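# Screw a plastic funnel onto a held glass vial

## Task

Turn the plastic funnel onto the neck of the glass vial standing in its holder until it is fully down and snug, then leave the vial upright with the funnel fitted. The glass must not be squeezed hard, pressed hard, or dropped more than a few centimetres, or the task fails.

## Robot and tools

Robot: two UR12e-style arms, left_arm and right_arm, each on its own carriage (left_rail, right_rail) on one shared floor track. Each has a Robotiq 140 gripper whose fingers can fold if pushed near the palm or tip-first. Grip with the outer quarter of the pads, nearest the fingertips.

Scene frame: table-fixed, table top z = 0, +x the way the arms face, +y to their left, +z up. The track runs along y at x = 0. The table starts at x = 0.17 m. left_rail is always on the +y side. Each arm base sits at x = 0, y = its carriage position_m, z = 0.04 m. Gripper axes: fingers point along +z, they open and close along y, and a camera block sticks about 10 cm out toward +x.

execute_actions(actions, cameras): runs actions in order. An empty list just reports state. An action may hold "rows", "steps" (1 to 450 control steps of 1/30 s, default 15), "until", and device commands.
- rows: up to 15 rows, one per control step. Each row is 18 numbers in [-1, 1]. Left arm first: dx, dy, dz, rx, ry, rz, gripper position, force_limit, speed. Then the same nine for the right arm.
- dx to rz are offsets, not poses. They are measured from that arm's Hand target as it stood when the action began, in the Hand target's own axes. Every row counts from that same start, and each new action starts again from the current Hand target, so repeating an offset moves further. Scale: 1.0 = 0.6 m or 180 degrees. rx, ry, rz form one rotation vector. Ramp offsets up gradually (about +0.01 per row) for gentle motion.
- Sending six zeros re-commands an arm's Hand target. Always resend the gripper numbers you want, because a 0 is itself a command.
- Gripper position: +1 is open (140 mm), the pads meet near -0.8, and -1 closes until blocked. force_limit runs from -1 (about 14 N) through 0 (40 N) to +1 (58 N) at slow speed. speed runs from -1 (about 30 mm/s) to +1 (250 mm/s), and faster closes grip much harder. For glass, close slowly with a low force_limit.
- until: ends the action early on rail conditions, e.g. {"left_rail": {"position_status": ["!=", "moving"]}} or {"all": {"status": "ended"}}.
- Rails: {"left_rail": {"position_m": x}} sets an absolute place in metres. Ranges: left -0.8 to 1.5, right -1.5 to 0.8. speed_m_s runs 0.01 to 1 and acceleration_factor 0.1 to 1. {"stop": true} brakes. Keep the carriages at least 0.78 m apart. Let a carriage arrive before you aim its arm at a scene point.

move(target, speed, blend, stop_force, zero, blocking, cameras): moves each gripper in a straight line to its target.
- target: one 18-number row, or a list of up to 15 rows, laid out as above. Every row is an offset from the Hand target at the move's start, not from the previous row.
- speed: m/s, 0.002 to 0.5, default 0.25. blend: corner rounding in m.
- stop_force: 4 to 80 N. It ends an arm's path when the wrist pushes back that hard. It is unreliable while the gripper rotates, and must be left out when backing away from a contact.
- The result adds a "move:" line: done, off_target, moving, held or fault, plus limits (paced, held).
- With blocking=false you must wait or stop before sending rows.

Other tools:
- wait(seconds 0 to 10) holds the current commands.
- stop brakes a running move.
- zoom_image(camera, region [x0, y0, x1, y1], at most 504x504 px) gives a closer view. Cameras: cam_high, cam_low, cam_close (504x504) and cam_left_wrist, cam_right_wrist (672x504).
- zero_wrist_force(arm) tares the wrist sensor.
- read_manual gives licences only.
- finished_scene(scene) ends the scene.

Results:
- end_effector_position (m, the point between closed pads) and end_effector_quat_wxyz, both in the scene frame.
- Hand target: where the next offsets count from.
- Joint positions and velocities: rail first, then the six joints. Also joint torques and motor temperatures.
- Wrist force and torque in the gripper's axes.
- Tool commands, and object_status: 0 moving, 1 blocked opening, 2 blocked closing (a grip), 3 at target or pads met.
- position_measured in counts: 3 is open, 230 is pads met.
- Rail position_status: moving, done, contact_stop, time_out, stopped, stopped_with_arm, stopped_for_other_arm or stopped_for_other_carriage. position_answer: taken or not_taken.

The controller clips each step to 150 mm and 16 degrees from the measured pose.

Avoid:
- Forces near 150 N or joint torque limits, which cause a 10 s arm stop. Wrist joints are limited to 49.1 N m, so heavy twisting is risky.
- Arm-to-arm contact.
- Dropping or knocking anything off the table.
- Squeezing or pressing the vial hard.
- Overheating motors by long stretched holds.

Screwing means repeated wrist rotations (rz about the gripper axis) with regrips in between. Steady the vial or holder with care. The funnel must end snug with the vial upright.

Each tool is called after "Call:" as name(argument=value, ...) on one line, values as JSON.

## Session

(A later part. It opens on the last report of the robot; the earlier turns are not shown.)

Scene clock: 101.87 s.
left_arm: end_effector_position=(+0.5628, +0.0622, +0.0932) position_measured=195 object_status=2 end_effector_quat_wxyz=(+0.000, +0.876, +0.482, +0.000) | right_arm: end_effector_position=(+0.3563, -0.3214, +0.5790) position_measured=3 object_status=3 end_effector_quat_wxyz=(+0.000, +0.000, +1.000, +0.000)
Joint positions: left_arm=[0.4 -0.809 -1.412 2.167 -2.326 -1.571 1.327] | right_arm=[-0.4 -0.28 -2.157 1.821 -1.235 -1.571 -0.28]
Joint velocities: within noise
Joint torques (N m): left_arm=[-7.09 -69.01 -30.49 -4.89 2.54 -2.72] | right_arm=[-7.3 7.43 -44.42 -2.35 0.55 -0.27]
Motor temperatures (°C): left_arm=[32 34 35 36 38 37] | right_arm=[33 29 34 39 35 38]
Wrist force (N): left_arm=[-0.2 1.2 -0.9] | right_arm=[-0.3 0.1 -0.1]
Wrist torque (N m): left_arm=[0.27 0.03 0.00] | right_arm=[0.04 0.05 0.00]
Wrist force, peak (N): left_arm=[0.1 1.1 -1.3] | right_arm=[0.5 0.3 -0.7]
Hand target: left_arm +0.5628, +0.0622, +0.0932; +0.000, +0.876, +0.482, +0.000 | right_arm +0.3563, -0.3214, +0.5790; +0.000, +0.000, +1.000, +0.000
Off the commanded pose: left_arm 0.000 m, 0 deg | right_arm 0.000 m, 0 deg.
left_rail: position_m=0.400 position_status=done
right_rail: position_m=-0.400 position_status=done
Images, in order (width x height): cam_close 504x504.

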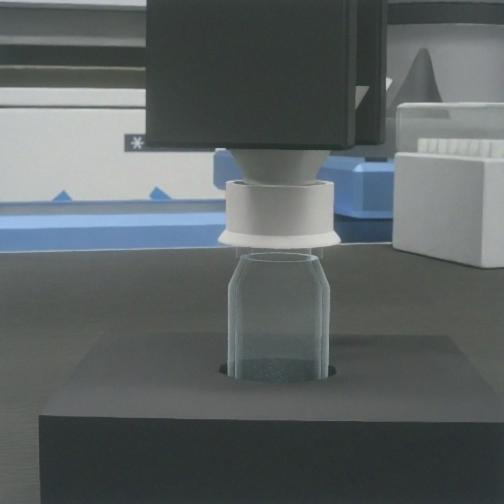

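Call:
move(target=[0,0,0.001,0,0,0.5,-1,-0.3,-1,0,0,0,0,0,0,1,1,1], speed=0.4, cameras=["cam_close"])

Call:
zoom_image(camera="cam_close", region=[152, 100, 402, 350])

Call:
move(target=[0,0,0.0007,0,0,0.35,-1,-0.3,-1,0,0,0,0,0,0,1,1,1], speed=0.4, cameras=["cam_close"])

Call:
zoom_image(camera="cam_close", region=[152, 100, 402, 350])

Scene clock: 105.23 s.
left_arm: end_effector_position=(+0.5628, +0.0622, +0.0926) position_measured=195 object_status=2 end_effector_quat_wxyz=(+0.000, +0.960, -0.279, +0.000) | right_arm: end_effector_position=(+0.3563, -0.3214, +0.5790) position_measured=3 object_status=3 end_effector_quat_wxyz=(+0.000, +0.000, +1.000, +0.000)
Joint positions: left_arm=[0.4 -0.809 -1.411 2.168 -2.328 -1.571 2.898] | right_arm=[-0.4 -0.28 -2.157 1.821 -1.235 -1.571 -0.28]
Joint velocities: within noise
Joint torques (N m): left_arm=[9.45 -32.63 -45.67 -2.97 -3.32 1.91] | right_arm=[-7.38 6.74 -44.47 -2.04 0.56 -0.43]
Motor temperatures (°C): left_arm=[32 34 35 36 38 37] | right_arm=[33 29 34 39 35 38]
Wrist force (N): left_arm=[-0.9 1.1 -1.3] | right_arm=[-0.2 -0.2 -0.1]
Wrist torque (N m): left_arm=[0.30 0.11 0.02] | right_arm=[-0.05 0.04 0.00]
Wrist force, peak (N): left_arm=[-0.4 1.0 -3.1] | right_arm=[0.4 0.5 -0.8]
Hand target: left_arm +0.5628, +0.0622, +0.0926; +0.000, +0.960, -0.279, +0.000 | right_arm +0.3563, -0.3214, +0.5790; +0.000, +0.000, +1.000, +0.000
Off the commanded pose: left_arm 0.000 m, 0 deg | right_arm 0.000 m, 0 deg.
left_rail: position_m=0.400 position_status=done
right_rail: position_m=-0.400 position_status=done
move: done
Images, in order (width x height): cam_close 504x504.

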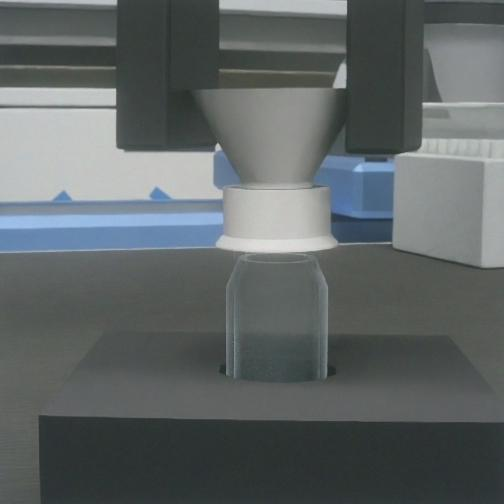

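Scaled by 2.016 from the camera's 504x504 image, which has a finer 720x720 frame.

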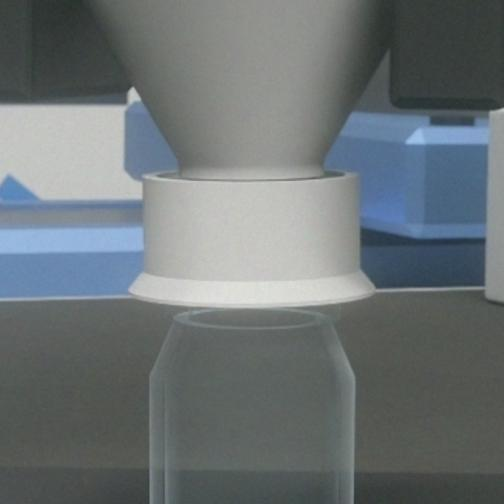

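Scene clock: 107.30 s.
left_arm: end_effector_position=(+0.5628, +0.0622, +0.0922) position_measured=195 object_status=2 end_effector_quat_wxyz=(+0.000, -0.673, +0.740, +0.000) | right_arm: end_effector_position=(+0.3563, -0.3214, +0.5790) position_measured=3 object_status=3 end_effector_quat_wxyz=(+0.000, +0.000, +1.000, +0.000)
Joint positions: left_arm=[0.4 -0.809 -1.41 2.168 -2.329 -1.571 3.997] | right_arm=[-0.4 -0.28 -2.157 1.821 -1.235 -1.571 -0.28]
Joint velocities: within noise
Joint torques (N m): left_arm=[12.39 -30.89 -45.99 -3.13 -3.35 2.17] | right_arm=[-7.56 6.45 -44.97 -2.37 0.54 -0.47]
Motor temperatures (°C): left_arm=[32 34 35 36 38 37] | right_arm=[33 29 34 39 35 38]
Wrist force (N): left_arm=[-0.9 1.6 -4.2] | right_arm=[-0.2 -0.1 0.0]
Wrist torque (N m): left_arm=[0.13 0.09 0.01] | right_arm=[-0.03 0.05 0.00]
Wrist force, peak (N): left_arm=[-0.6 1.8 -5.2] | right_arm=[0.5 0.3 -0.8]
Hand target: left_arm +0.5628, +0.0622, +0.0922; +0.000, -0.673, +0.740, +0.000 | right_arm +0.3563, -0.3214, +0.5790; +0.000, +0.000, +1.000, +0.000
Off the commanded pose: left_arm 0.000 m, 0 deg | right_arm 0.000 m, 0 deg.
left_rail: position_m=0.400 position_status=done
right_rail: position_m=-0.400 position_status=done
move: done
Images, in order (width x height): cam_close 504x504.

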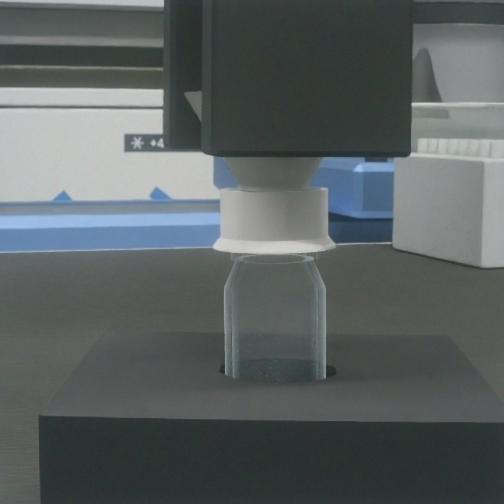

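Scaled by 2.016 from the camera's 504x504 image, which has a finer 720x720 frame.

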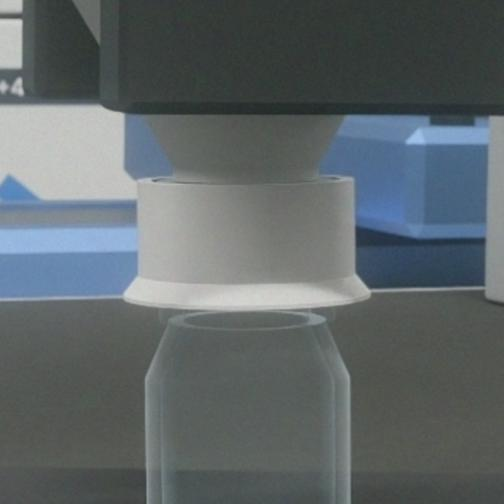

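Call:
move(target=[0,0,0.0005,0,0,0.35,-1,-0.3,-1,0,0,0,0,0,0,1,1,1], speed=0.4, cameras=["cam_close"])

Call:
zoom_image(camera="cam_close", region=[152, 100, 402, 350])

Call:
move(target=[0,0,0.0005,0,0,0.25,-1,-0.3,-1,0,0,0,0,0,0,1,1,1], speed=0.4, cameras=["cam_close"])

Call:
zoom_image(camera="cam_close", region=[152, 100, 402, 350])

Scene clock: 111.03 s.
left_arm: end_effector_position=(+0.5628, +0.0622, +0.0919) position_measured=195 object_status=2 end_effector_quat_wxyz=(+0.000, -0.187, +0.982, +0.000) | right_arm: end_effector_position=(+0.3563, -0.3214, +0.5790) position_measured=3 object_status=3 end_effector_quat_wxyz=(+0.000, +0.000, +1.000, +0.000)
Joint positions: left_arm=[0.4 -0.809 -1.41 2.168 -2.329 -1.571 5.097] | right_arm=[-0.4 -0.28 -2.157 1.821 -1.235 -1.571 -0.281]
Joint velocities: within noise
Joint torques (N m): left_arm=[10.14 -32.49 -45.63 -3.07 -3.67 1.5] | right_arm=[-5.62 6.07 -44.37 -2.51 0.71 0.02]
Motor temperatures (°C): left_arm=[32 34 35 36 38 37] | right_arm=[33 29 34 39 35 38]
Wrist force (N): left_arm=[-0.4 2.8 -4.4] | right_arm=[0.6 -0.2 -0.4]
Wrist torque (N m): left_arm=[0.17 0.04 -0.02] | right_arm=[-0.05 -0.13 0.01]
Wrist force, peak (N): left_arm=[-0.5 2.5 -5.2] | right_arm=[0.8 -0.7 0.0]
Hand target: left_arm +0.5628, +0.0622, +0.0919; +0.000, -0.187, +0.982, +0.000 | right_arm +0.3563, -0.3214, +0.5790; +0.000, +0.000, +1.000, +0.000
Off the commanded pose: left_arm 0.000 m, 0 deg | right_arm 0.000 m, 0 deg.
left_rail: position_m=0.400 position_status=done
right_rail: position_m=-0.400 position_status=done
move: done
Images, in order (width x height): cam_close 504x504.

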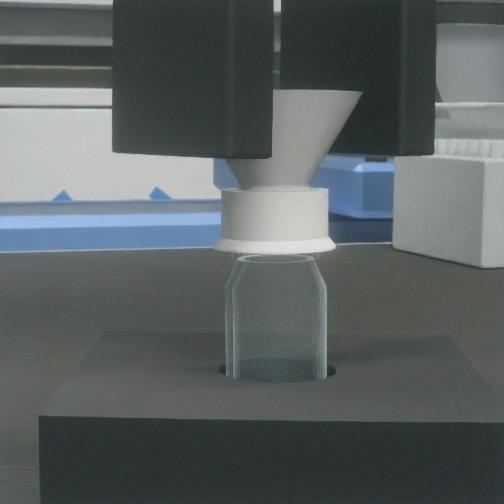

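Scaled by 2.016 from the camera's 504x504 image, which has a finer 720x720 frame.

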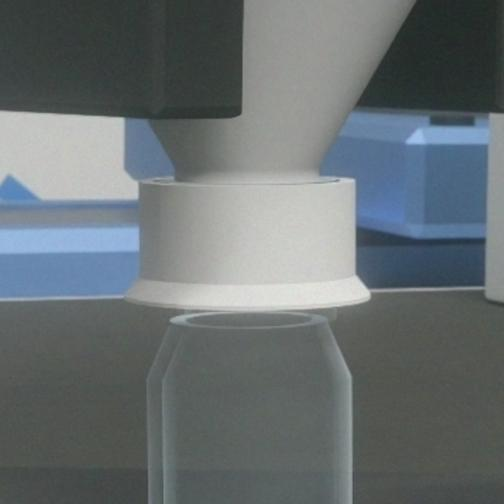

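Scene clock: 112.70 s.
left_arm: end_effector_position=(+0.5628, +0.0622, +0.0916) position_measured=195 object_status=2 end_effector_quat_wxyz=(+0.000, +0.203, +0.979, +0.000) | right_arm: end_effector_position=(+0.3563, -0.3214, +0.5790) position_measured=3 object_status=3 end_effector_quat_wxyz=(+0.000, +0.000, +1.000, +0.000)
Joint positions: left_arm=[0.4 -0.809 -1.41 2.169 -2.33 -1.571 5.882] | right_arm=[-0.4 -0.28 -2.157 1.821 -1.235 -1.571 -0.281]
Joint velocities: within noise
Joint torques (N m): left_arm=[8.93 -30.86 -43.53 -2.58 -3.82 1.59] | right_arm=[-6.04 6.79 -44.78 -2.33 0.47 -0.18]
Motor temperatures (°C): left_arm=[32 34 35 36 38 37] | right_arm=[33 29 34 39 35 38]
Wrist force (N): left_arm=[0.1 2.1 -6.3] | right_arm=[0.1 0.3 -0.7]
Wrist torque (N m): left_arm=[0.14 0.00 -0.04] | right_arm=[0.08 -0.02 0.00]
Wrist force, peak (N): left_arm=[0.3 2.4 -6.6] | right_arm=[0.5 -0.3 -0.6]
Hand target: left_arm +0.5628, +0.0622, +0.0916; +0.000, +0.203, +0.979, +0.000 | right_arm +0.3563, -0.3214, +0.5790; +0.000, +0.000, +1.000, +0.000
Off the commanded pose: left_arm 0.000 m, 0 deg | right_arm 0.000 m, 0 deg.
left_rail: position_m=0.400 position_status=done
right_rail: position_m=-0.400 position_status=done
move: done
Images, in order (width x height): cam_close 504x504.

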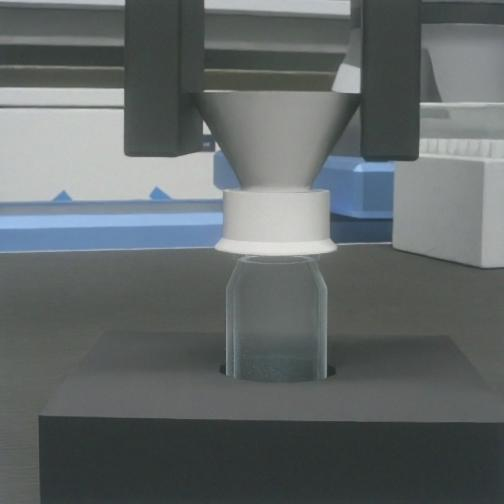

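Scaled by 2.016 from the camera's 504x504 image, which has a finer 720x720 frame.

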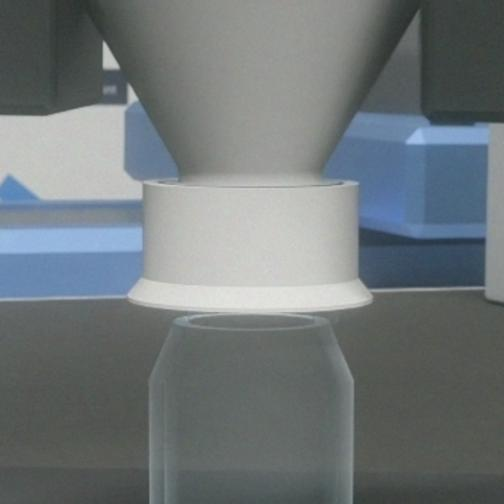

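Call:
move(target=[[0,0,-0.0008,0,0,0,-0.3,-0.3,-1,0,0,0,0,0,0,1,1,1],[0,0,-0.0008,0,0,-0.95,-0.3,-0.3,-1,0,0,0,0,0,0,1,1,1]], speed=0.5, cameras=["cam_close"])

Call:
execute_actions(actions=[{"rows":[[0,0,0,0,0,0,-1,-0.3,-1,0,0,0,0,0,0,1,1,1]],"steps":75}], cameras=[])

Call:
move(target=[0,0,0.0013,0,0,0.5,-1,-0.3,-1,0,0,0,0,0,0,1,1,1], speed=0.4, cameras=["cam_close"])

Call:
zoom_image(camera="cam_close", region=[152, 100, 402, 350])

Call:
move(target=[0,0,0.0006,0,0,0.4,-1,-0.3,-1,0,0,0,0,0,0,1,1,1], speed=0.4, cameras=["cam_close"])

Call:
zoom_image(camera="cam_close", region=[152, 100, 402, 350])

Scene clock: 118.60 s.
left_arm: end_effector_position=(+0.5628, +0.0622, +0.0920) position_measured=167 object_status=3 end_effector_quat_wxyz=(+0.000, +0.960, -0.279, +0.000) | right_arm: end_effector_position=(+0.3563, -0.3214, +0.5790) position_measured=3 object_status=3 end_effector_quat_wxyz=(+0.000, +0.000, +1.000, +0.000)
Joint positions: left_arm=[0.4 -0.809 -1.41 2.168 -2.329 -1.571 2.898] | right_arm=[-0.4 -0.28 -2.157 1.821 -1.235 -1.571 -0.28]
Joint velocities: within noise
Joint torques (N m): left_arm=[-7.86 -75.35 -25.71 -2.91 2.83 -2.6] | right_arm=[-6.63 5.7 -45.41 -2.43 0.41 -0.27]
Motor temperatures (°C): left_arm=[32 34 35 36 38 37] | right_arm=[33 29 34 39 35 38]
Wrist force (N): left_arm=[-0.2 0.7 0.3] | right_arm=[0.5 -0.3 -0.3]
Wrist torque (N m): left_arm=[0.19 0.05 0.02] | right_arm=[-0.06 -0.11 0.01]
Wrist force, peak (N): left_arm=[0.0 2.3 -6.6] | right_arm=[0.0 0.5 -0.8]
Hand target: left_arm +0.5628, +0.0622, +0.0921; +0.000, +0.960, -0.279, +0.000 | right_arm +0.3563, -0.3214, +0.5790; +0.000, +0.000, +1.000, +0.000
Off the commanded pose: left_arm 0.000 m, 0 deg | right_arm 0.000 m, 0 deg.
left_rail: position_m=0.400 position_status=done
right_rail: position_m=-0.400 position_status=done
move: done
Images, in order (width x height): cam_close 504x504.

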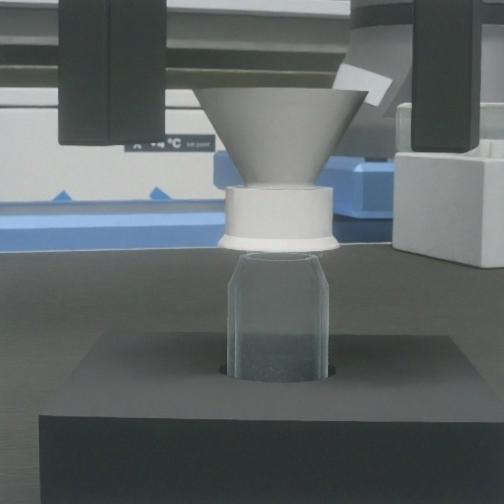

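Scene clock: 121.30 s.
left_arm: end_effector_position=(+0.5628, +0.0622, +0.0921) position_measured=195 object_status=2 end_effector_quat_wxyz=(+0.000, +0.960, -0.279, +0.000) | right_arm: end_effector_position=(+0.3563, -0.3214, +0.5790) position_measured=3 object_status=3 end_effector_quat_wxyz=(+0.000, +0.000, +1.000, +0.000)
Joint positions: left_arm=[0.4 -0.809 -1.41 2.168 -2.329 -1.571 2.898] | right_arm=[-0.4 -0.28 -2.157 1.821 -1.235 -1.571 -0.281]
Joint velocities: within noise
Joint torques (N m): left_arm=[-2.66 -68.91 -31.87 -4.58 2.67 -2.82] | right_arm=[-6.32 7.64 -45.18 -2.48 0.67 -0.34]
Motor temperatures (°C): left_arm=[32 34 35 36 38 37] | right_arm=[33 29 34 39 35 38]
Wrist force (N): left_arm=[-0.3 0.8 -1.3] | right_arm=[0.2 0.3 0.1]
Wrist torque (N m): left_arm=[0.23 0.05 0.02] | right_arm=[0.07 -0.05 0.00]
Wrist force, peak (N): left_arm=[-0.4 1.5 -1.2] | right_arm=[0.4 0.1 -0.9]
Hand target: left_arm +0.5628, +0.0622, +0.0921; +0.000, +0.960, -0.279, +0.000 | right_arm +0.3563, -0.3214, +0.5790; +0.000, +0.000, +1.000, +0.000
Off the commanded pose: left_arm 0.000 m, 0 deg | right_arm 0.000 m, 0 deg.
left_rail: position_m=0.400 position_status=done
right_rail: position_m=-0.400 position_status=done
No camera images: "cameras" was empty.

Scene clock: 123.93 s.
left_arm: end_effector_position=(+0.5628, +0.0622, +0.0913) position_measured=195 object_status=2 end_effector_quat_wxyz=(+0.000, -0.482, +0.876, +0.000) | right_arm: end_effector_position=(+0.3563, -0.3214, +0.5790) position_measured=3 object_status=3 end_effector_quat_wxyz=(+0.000, +0.000, +1.000, +0.000)
Joint positions: left_arm=[0.4 -0.809 -1.409 2.169 -2.331 -1.571 4.469] | right_arm=[-0.4 -0.28 -2.157 1.821 -1.235 -1.571 -0.281]
Joint velocities: within noise
Joint torques (N m): left_arm=[11.15 -28.55 -43.57 -2.25 -3.34 2.16] | right_arm=[-8.66 5.96 -45.65 -2.53 0.56 -0.35]
Motor temperatures (°C): left_arm=[32 34 35 36 38 37] | right_arm=[33 29 34 39 35 38]
Wrist force (N): left_arm=[0.1 1.4 -6.9] | right_arm=[0.2 0.2 -0.5]
Wrist torque (N m): left_arm=[0.12 -0.04 -0.04] | right_arm=[0.07 -0.04 0.01]
Wrist force, peak (N): left_arm=[-0.1 1.4 -8.5] | right_arm=[0.6 -0.2 -0.7]
Hand target: left_arm +0.5628, +0.0622, +0.0913; +0.000, -0.482, +0.876, +0.000 | right_arm +0.3563, -0.3214, +0.5790; +0.000, +0.000, +1.000, +0.000
Off the commanded pose: left_arm 0.000 m, 0 deg | right_arm 0.000 m, 0 deg.
left_rail: position_m=0.400 position_status=done
right_rail: position_m=-0.400 position_status=done
move: done
Images, in order (width x height): cam_close 504x504.

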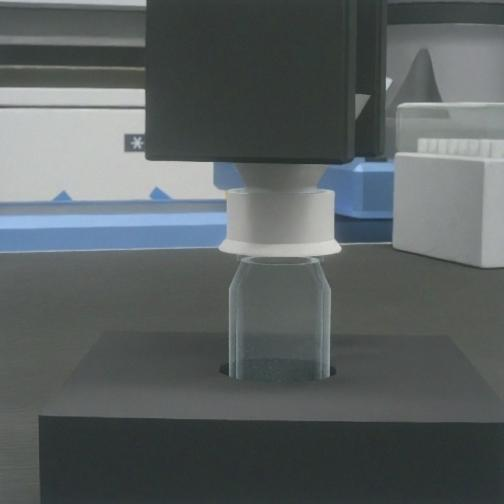

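Scaled by 2.016 from the camera's 504x504 image, which has a finer 720x720 frame.

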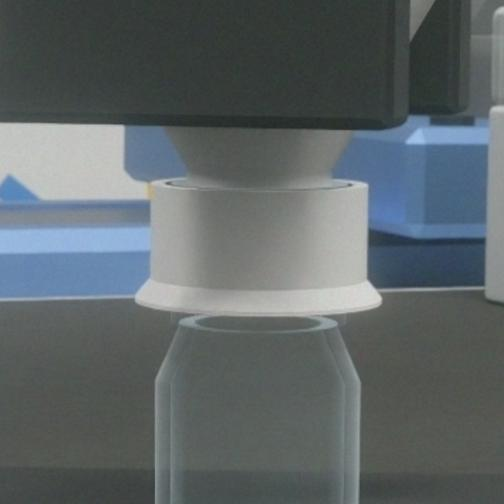

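Scene clock: 126.17 s.
left_arm: end_effector_position=(+0.5628, +0.0622, +0.0909) position_measured=195 object_status=2 end_effector_quat_wxyz=(+0.000, +0.125, +0.992, +0.000) | right_arm: end_effector_position=(+0.3563, -0.3214, +0.5790) position_measured=3 object_status=3 end_effector_quat_wxyz=(+0.000, +0.000, +1.000, +0.000)
Joint positions: left_arm=[0.4 -0.809 -1.409 2.169 -2.331 -1.571 5.725] | right_arm=[-0.4 -0.28 -2.157 1.821 -1.235 -1.571 -0.28]
Joint velocities: within noise
Joint torques (N m): left_arm=[8.58 -27.01 -41.45 -1.86 -3.36 1.93] | right_arm=[-6.19 6.87 -45.92 -2.35 0.79 -0.53]
Motor temperatures (°C): left_arm=[32 34 35 36 38 37] | right_arm=[33 29 34 39 35 38]
Wrist force (N): left_arm=[-0.1 0.7 -8.4] | right_arm=[0.5 0.0 -0.1]
Wrist torque (N m): left_arm=[0.19 0.00 -0.05] | right_arm=[0.01 -0.10 -0.01]
Wrist force, peak (N): left_arm=[0.3 1.1 -9.7] | right_arm=[0.8 0.5 -0.4]
Hand target: left_arm +0.5628, +0.0622, +0.0909; +0.000, +0.125, +0.992, +0.000 | right_arm +0.3563, -0.3214, +0.5790; +0.000, +0.000, +1.000, +0.000
Off the commanded pose: left_arm 0.000 m, 0 deg | right_arm 0.000 m, 0 deg.
left_rail: position_m=0.400 position_status=done
right_rail: position_m=-0.400 position_status=done
move: done
Images, in order (width x height): cam_close 504x504.

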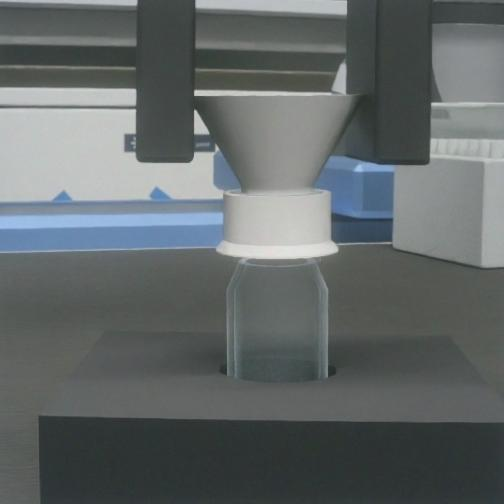

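Scaled by 2.016 from the camera's 504x504 image, which has a finer 720x720 frame.

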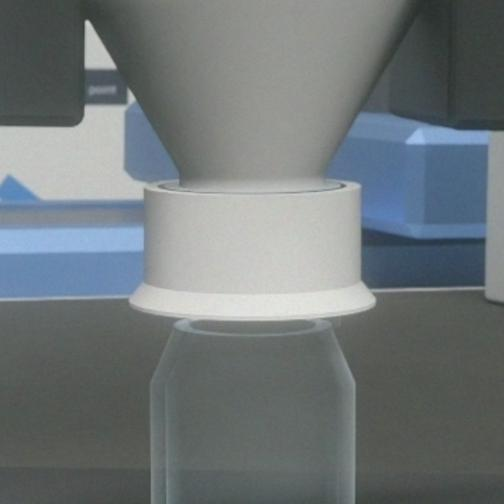

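Call:
move(target=[0,0,0.0003,0,0,0.1,-1,-0.3,-1,0,0,0,0,0,0,1,1,1], speed=0.4, cameras=[])

Call:
move(target=[[0,0,-0.0022,0,0,0,-1,-0.3,-1,0,0,0,0,0,0,1,1,1],[0,0,-0.0022,0,0,0,-0.3,-0.3,-1,0,0,0,0,0,0,1,1,1]], speed=0.05, cameras=["cam_close"])

Call:
zoom_image(camera="cam_close", region=[152, 100, 402, 350])

Scene clock: 128.13 s.
left_arm: end_effector_position=(+0.5628, +0.0622, +0.0908) position_measured=195 object_status=2 end_effector_quat_wxyz=(+0.000, +0.279, +0.960, +0.000) | right_arm: end_effector_position=(+0.3563, -0.3214, +0.5790) position_measured=3 object_status=3 end_effector_quat_wxyz=(+0.000, +0.000, +1.000, +0.000)
Joint positions: left_arm=[0.4 -0.809 -1.409 2.169 -2.332 -1.571 6.039] | right_arm=[-0.4 -0.28 -2.157 1.821 -1.235 -1.571 -0.28]
Joint velocities: within noise
Joint torques (N m): left_arm=[9.89 -28.9 -41.57 -1.75 -3.12 1.74] | right_arm=[-7.59 6.89 -45.52 -2.51 0.62 -0.21]
Motor temperatures (°C): left_arm=[32 34 35 36 38 37] | right_arm=[33 29 34 39 35 38]
Wrist force (N): left_arm=[-0.2 0.9 -9.3] | right_arm=[0.2 0.0 -0.5]
Wrist torque (N m): left_arm=[0.27 -0.01 -0.04] | right_arm=[0.01 -0.06 0.00]
Wrist force, peak (N): left_arm=[-0.2 0.7 -9.9] | right_arm=[0.1 0.8 -0.4]
Hand target: left_arm +0.5628, +0.0622, +0.0907; +0.000, +0.279, +0.960, +0.000 | right_arm +0.3563, -0.3214, +0.5790; +0.000, +0.000, +1.000, +0.000
Off the commanded pose: left_arm 0.000 m, 0 deg | right_arm 0.000 m, 0 deg.
left_rail: position_m=0.400 position_status=done
right_rail: position_m=-0.400 position_status=done
move: done
No camera images: "cameras" was empty.

Scene clock: 130.40 s.
left_arm: end_effector_position=(+0.5628, +0.0622, +0.0921) position_measured=167 object_status=0 end_effector_quat_wxyz=(+0.000, +0.279, +0.960, +0.000) | right_arm: end_effector_position=(+0.3563, -0.3214, +0.5790) position_measured=3 object_status=3 end_effector_quat_wxyz=(+0.000, +0.000, +1.000, +0.000)
Joint positions: left_arm=[0.4 -0.809 -1.41 2.168 -2.329 -1.571 6.04] | right_arm=[-0.4 -0.28 -2.157 1.821 -1.235 -1.571 -0.28]
Joint velocities: within noise
Joint torques (N m): left_arm=[10.36 -73.26 -43.29 -4.04 -2.99 1.56] | right_arm=[-7.47 6.56 -46.44 -2.46 0.64 -0.35]
Motor temperatures (°C): left_arm=[32 34 35 36 38 37] | right_arm=[33 29 34 39 35 38]
Wrist force (N): left_arm=[0.5 1.4 -0.1] | right_arm=[0.6 -0.2 -0.4]
Wrist torque (N m): left_arm=[0.31 -0.11 0.02] | right_arm=[-0.03 -0.14 0.00]
Wrist force, peak (N): left_arm=[0.3 0.6 -9.7] | right_arm=[0.6 0.6 -0.5]
Hand target: left_arm +0.5628, +0.0622, +0.0921; +0.000, +0.279, +0.960, +0.000 | right_arm +0.3563, -0.3214, +0.5790; +0.000, +0.000, +1.000, +0.000
Off the commanded pose: left_arm 0.000 m, 0 deg | right_arm 0.000 m, 0 deg.
left_rail: position_m=0.400 position_status=done
right_rail: position_m=-0.400 position_status=done
move: done
Images, in order (width x height): cam_close 504x504.

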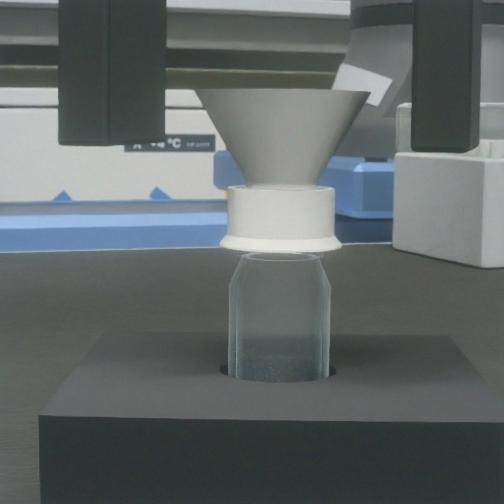

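Scaled by 2.016 from the camera's 504x504 image, which has a finer 720x720 frame.

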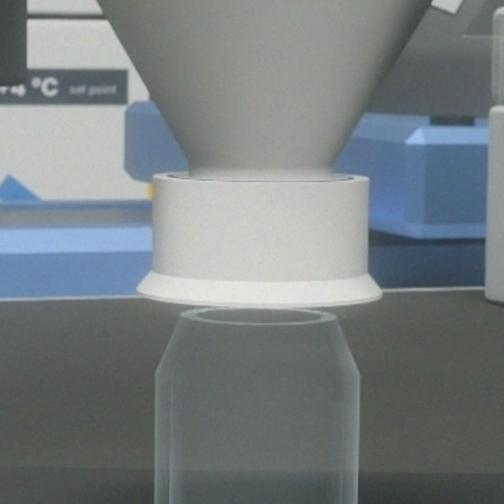

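Call:
move(target=[[0,0,0,0,0,0,-0.25,-0.3,-1,0,0,0,0,0,0,1,1,1],[0,0,-0.18,0,0,0,-0.25,-0.3,-1,0,0,0,0,0,0,1,1,1]], speed=0.08, cameras=["cam_close"])

Scene clock: 133.37 s.
left_arm: end_effector_position=(+0.5628, +0.0622, +0.2000) position_measured=160 object_status=3 end_effector_quat_wxyz=(+0.000, +0.279, +0.960, +0.000) | right_arm: end_effector_position=(+0.3563, -0.3214, +0.5790) position_measured=3 object_status=3 end_effector_quat_wxyz=(+0.000, +0.000, +1.000, +0.000)
Joint positions: left_arm=[0.4 -0.809 -1.535 2.072 -2.108 -1.571 6.04] | right_arm=[-0.4 -0.28 -2.157 1.821 -1.235 -1.571 -0.28]
Joint velocities: within noise
Joint torques (N m): left_arm=[-0.53 -69.38 -52.75 -3.08 -2.07 -0.99] | right_arm=[-7.68 7 -45.94 -2.42 0.68 -0.57]
Motor temperatures (°C): left_arm=[32 34 35 36 38 37] | right_arm=[33 29 34 39 35 38]
Wrist force (N): left_arm=[-0.2 1.2 0.2] | right_arm=[0.4 0.2 -0.2]
Wrist torque (N m): left_arm=[0.28 0.03 0.04] | right_arm=[0.04 -0.07 0.01]
Wrist force, peak (N): left_arm=[0.3 1.0 1.7] | right_arm=[1.0 0.3 -0.4]
Hand target: left_arm +0.5628, +0.0622, +0.2001; +0.000, +0.279, +0.960, +0.000 | right_arm +0.3563, -0.3214, +0.5790; +0.000, +0.000, +1.000, +0.000
Off the commanded pose: left_arm 0.000 m, 0 deg | right_arm 0.000 m, 0 deg.
left_rail: position_m=0.400 position_status=done
right_rail: position_m=-0.400 position_status=done
move: done
Images, in order (width x height): cam_close 504x504.

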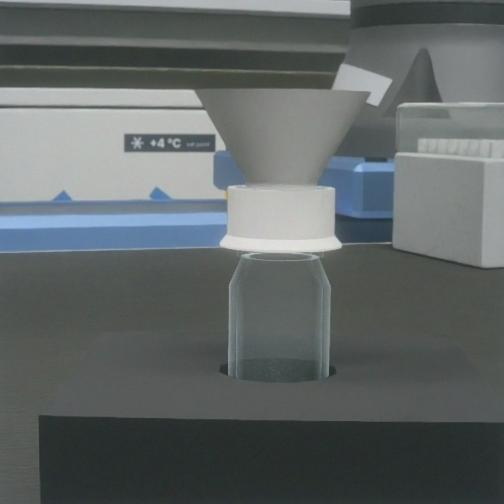

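Call:
finished_scene(scene=2)

The scene is finished: the task was done.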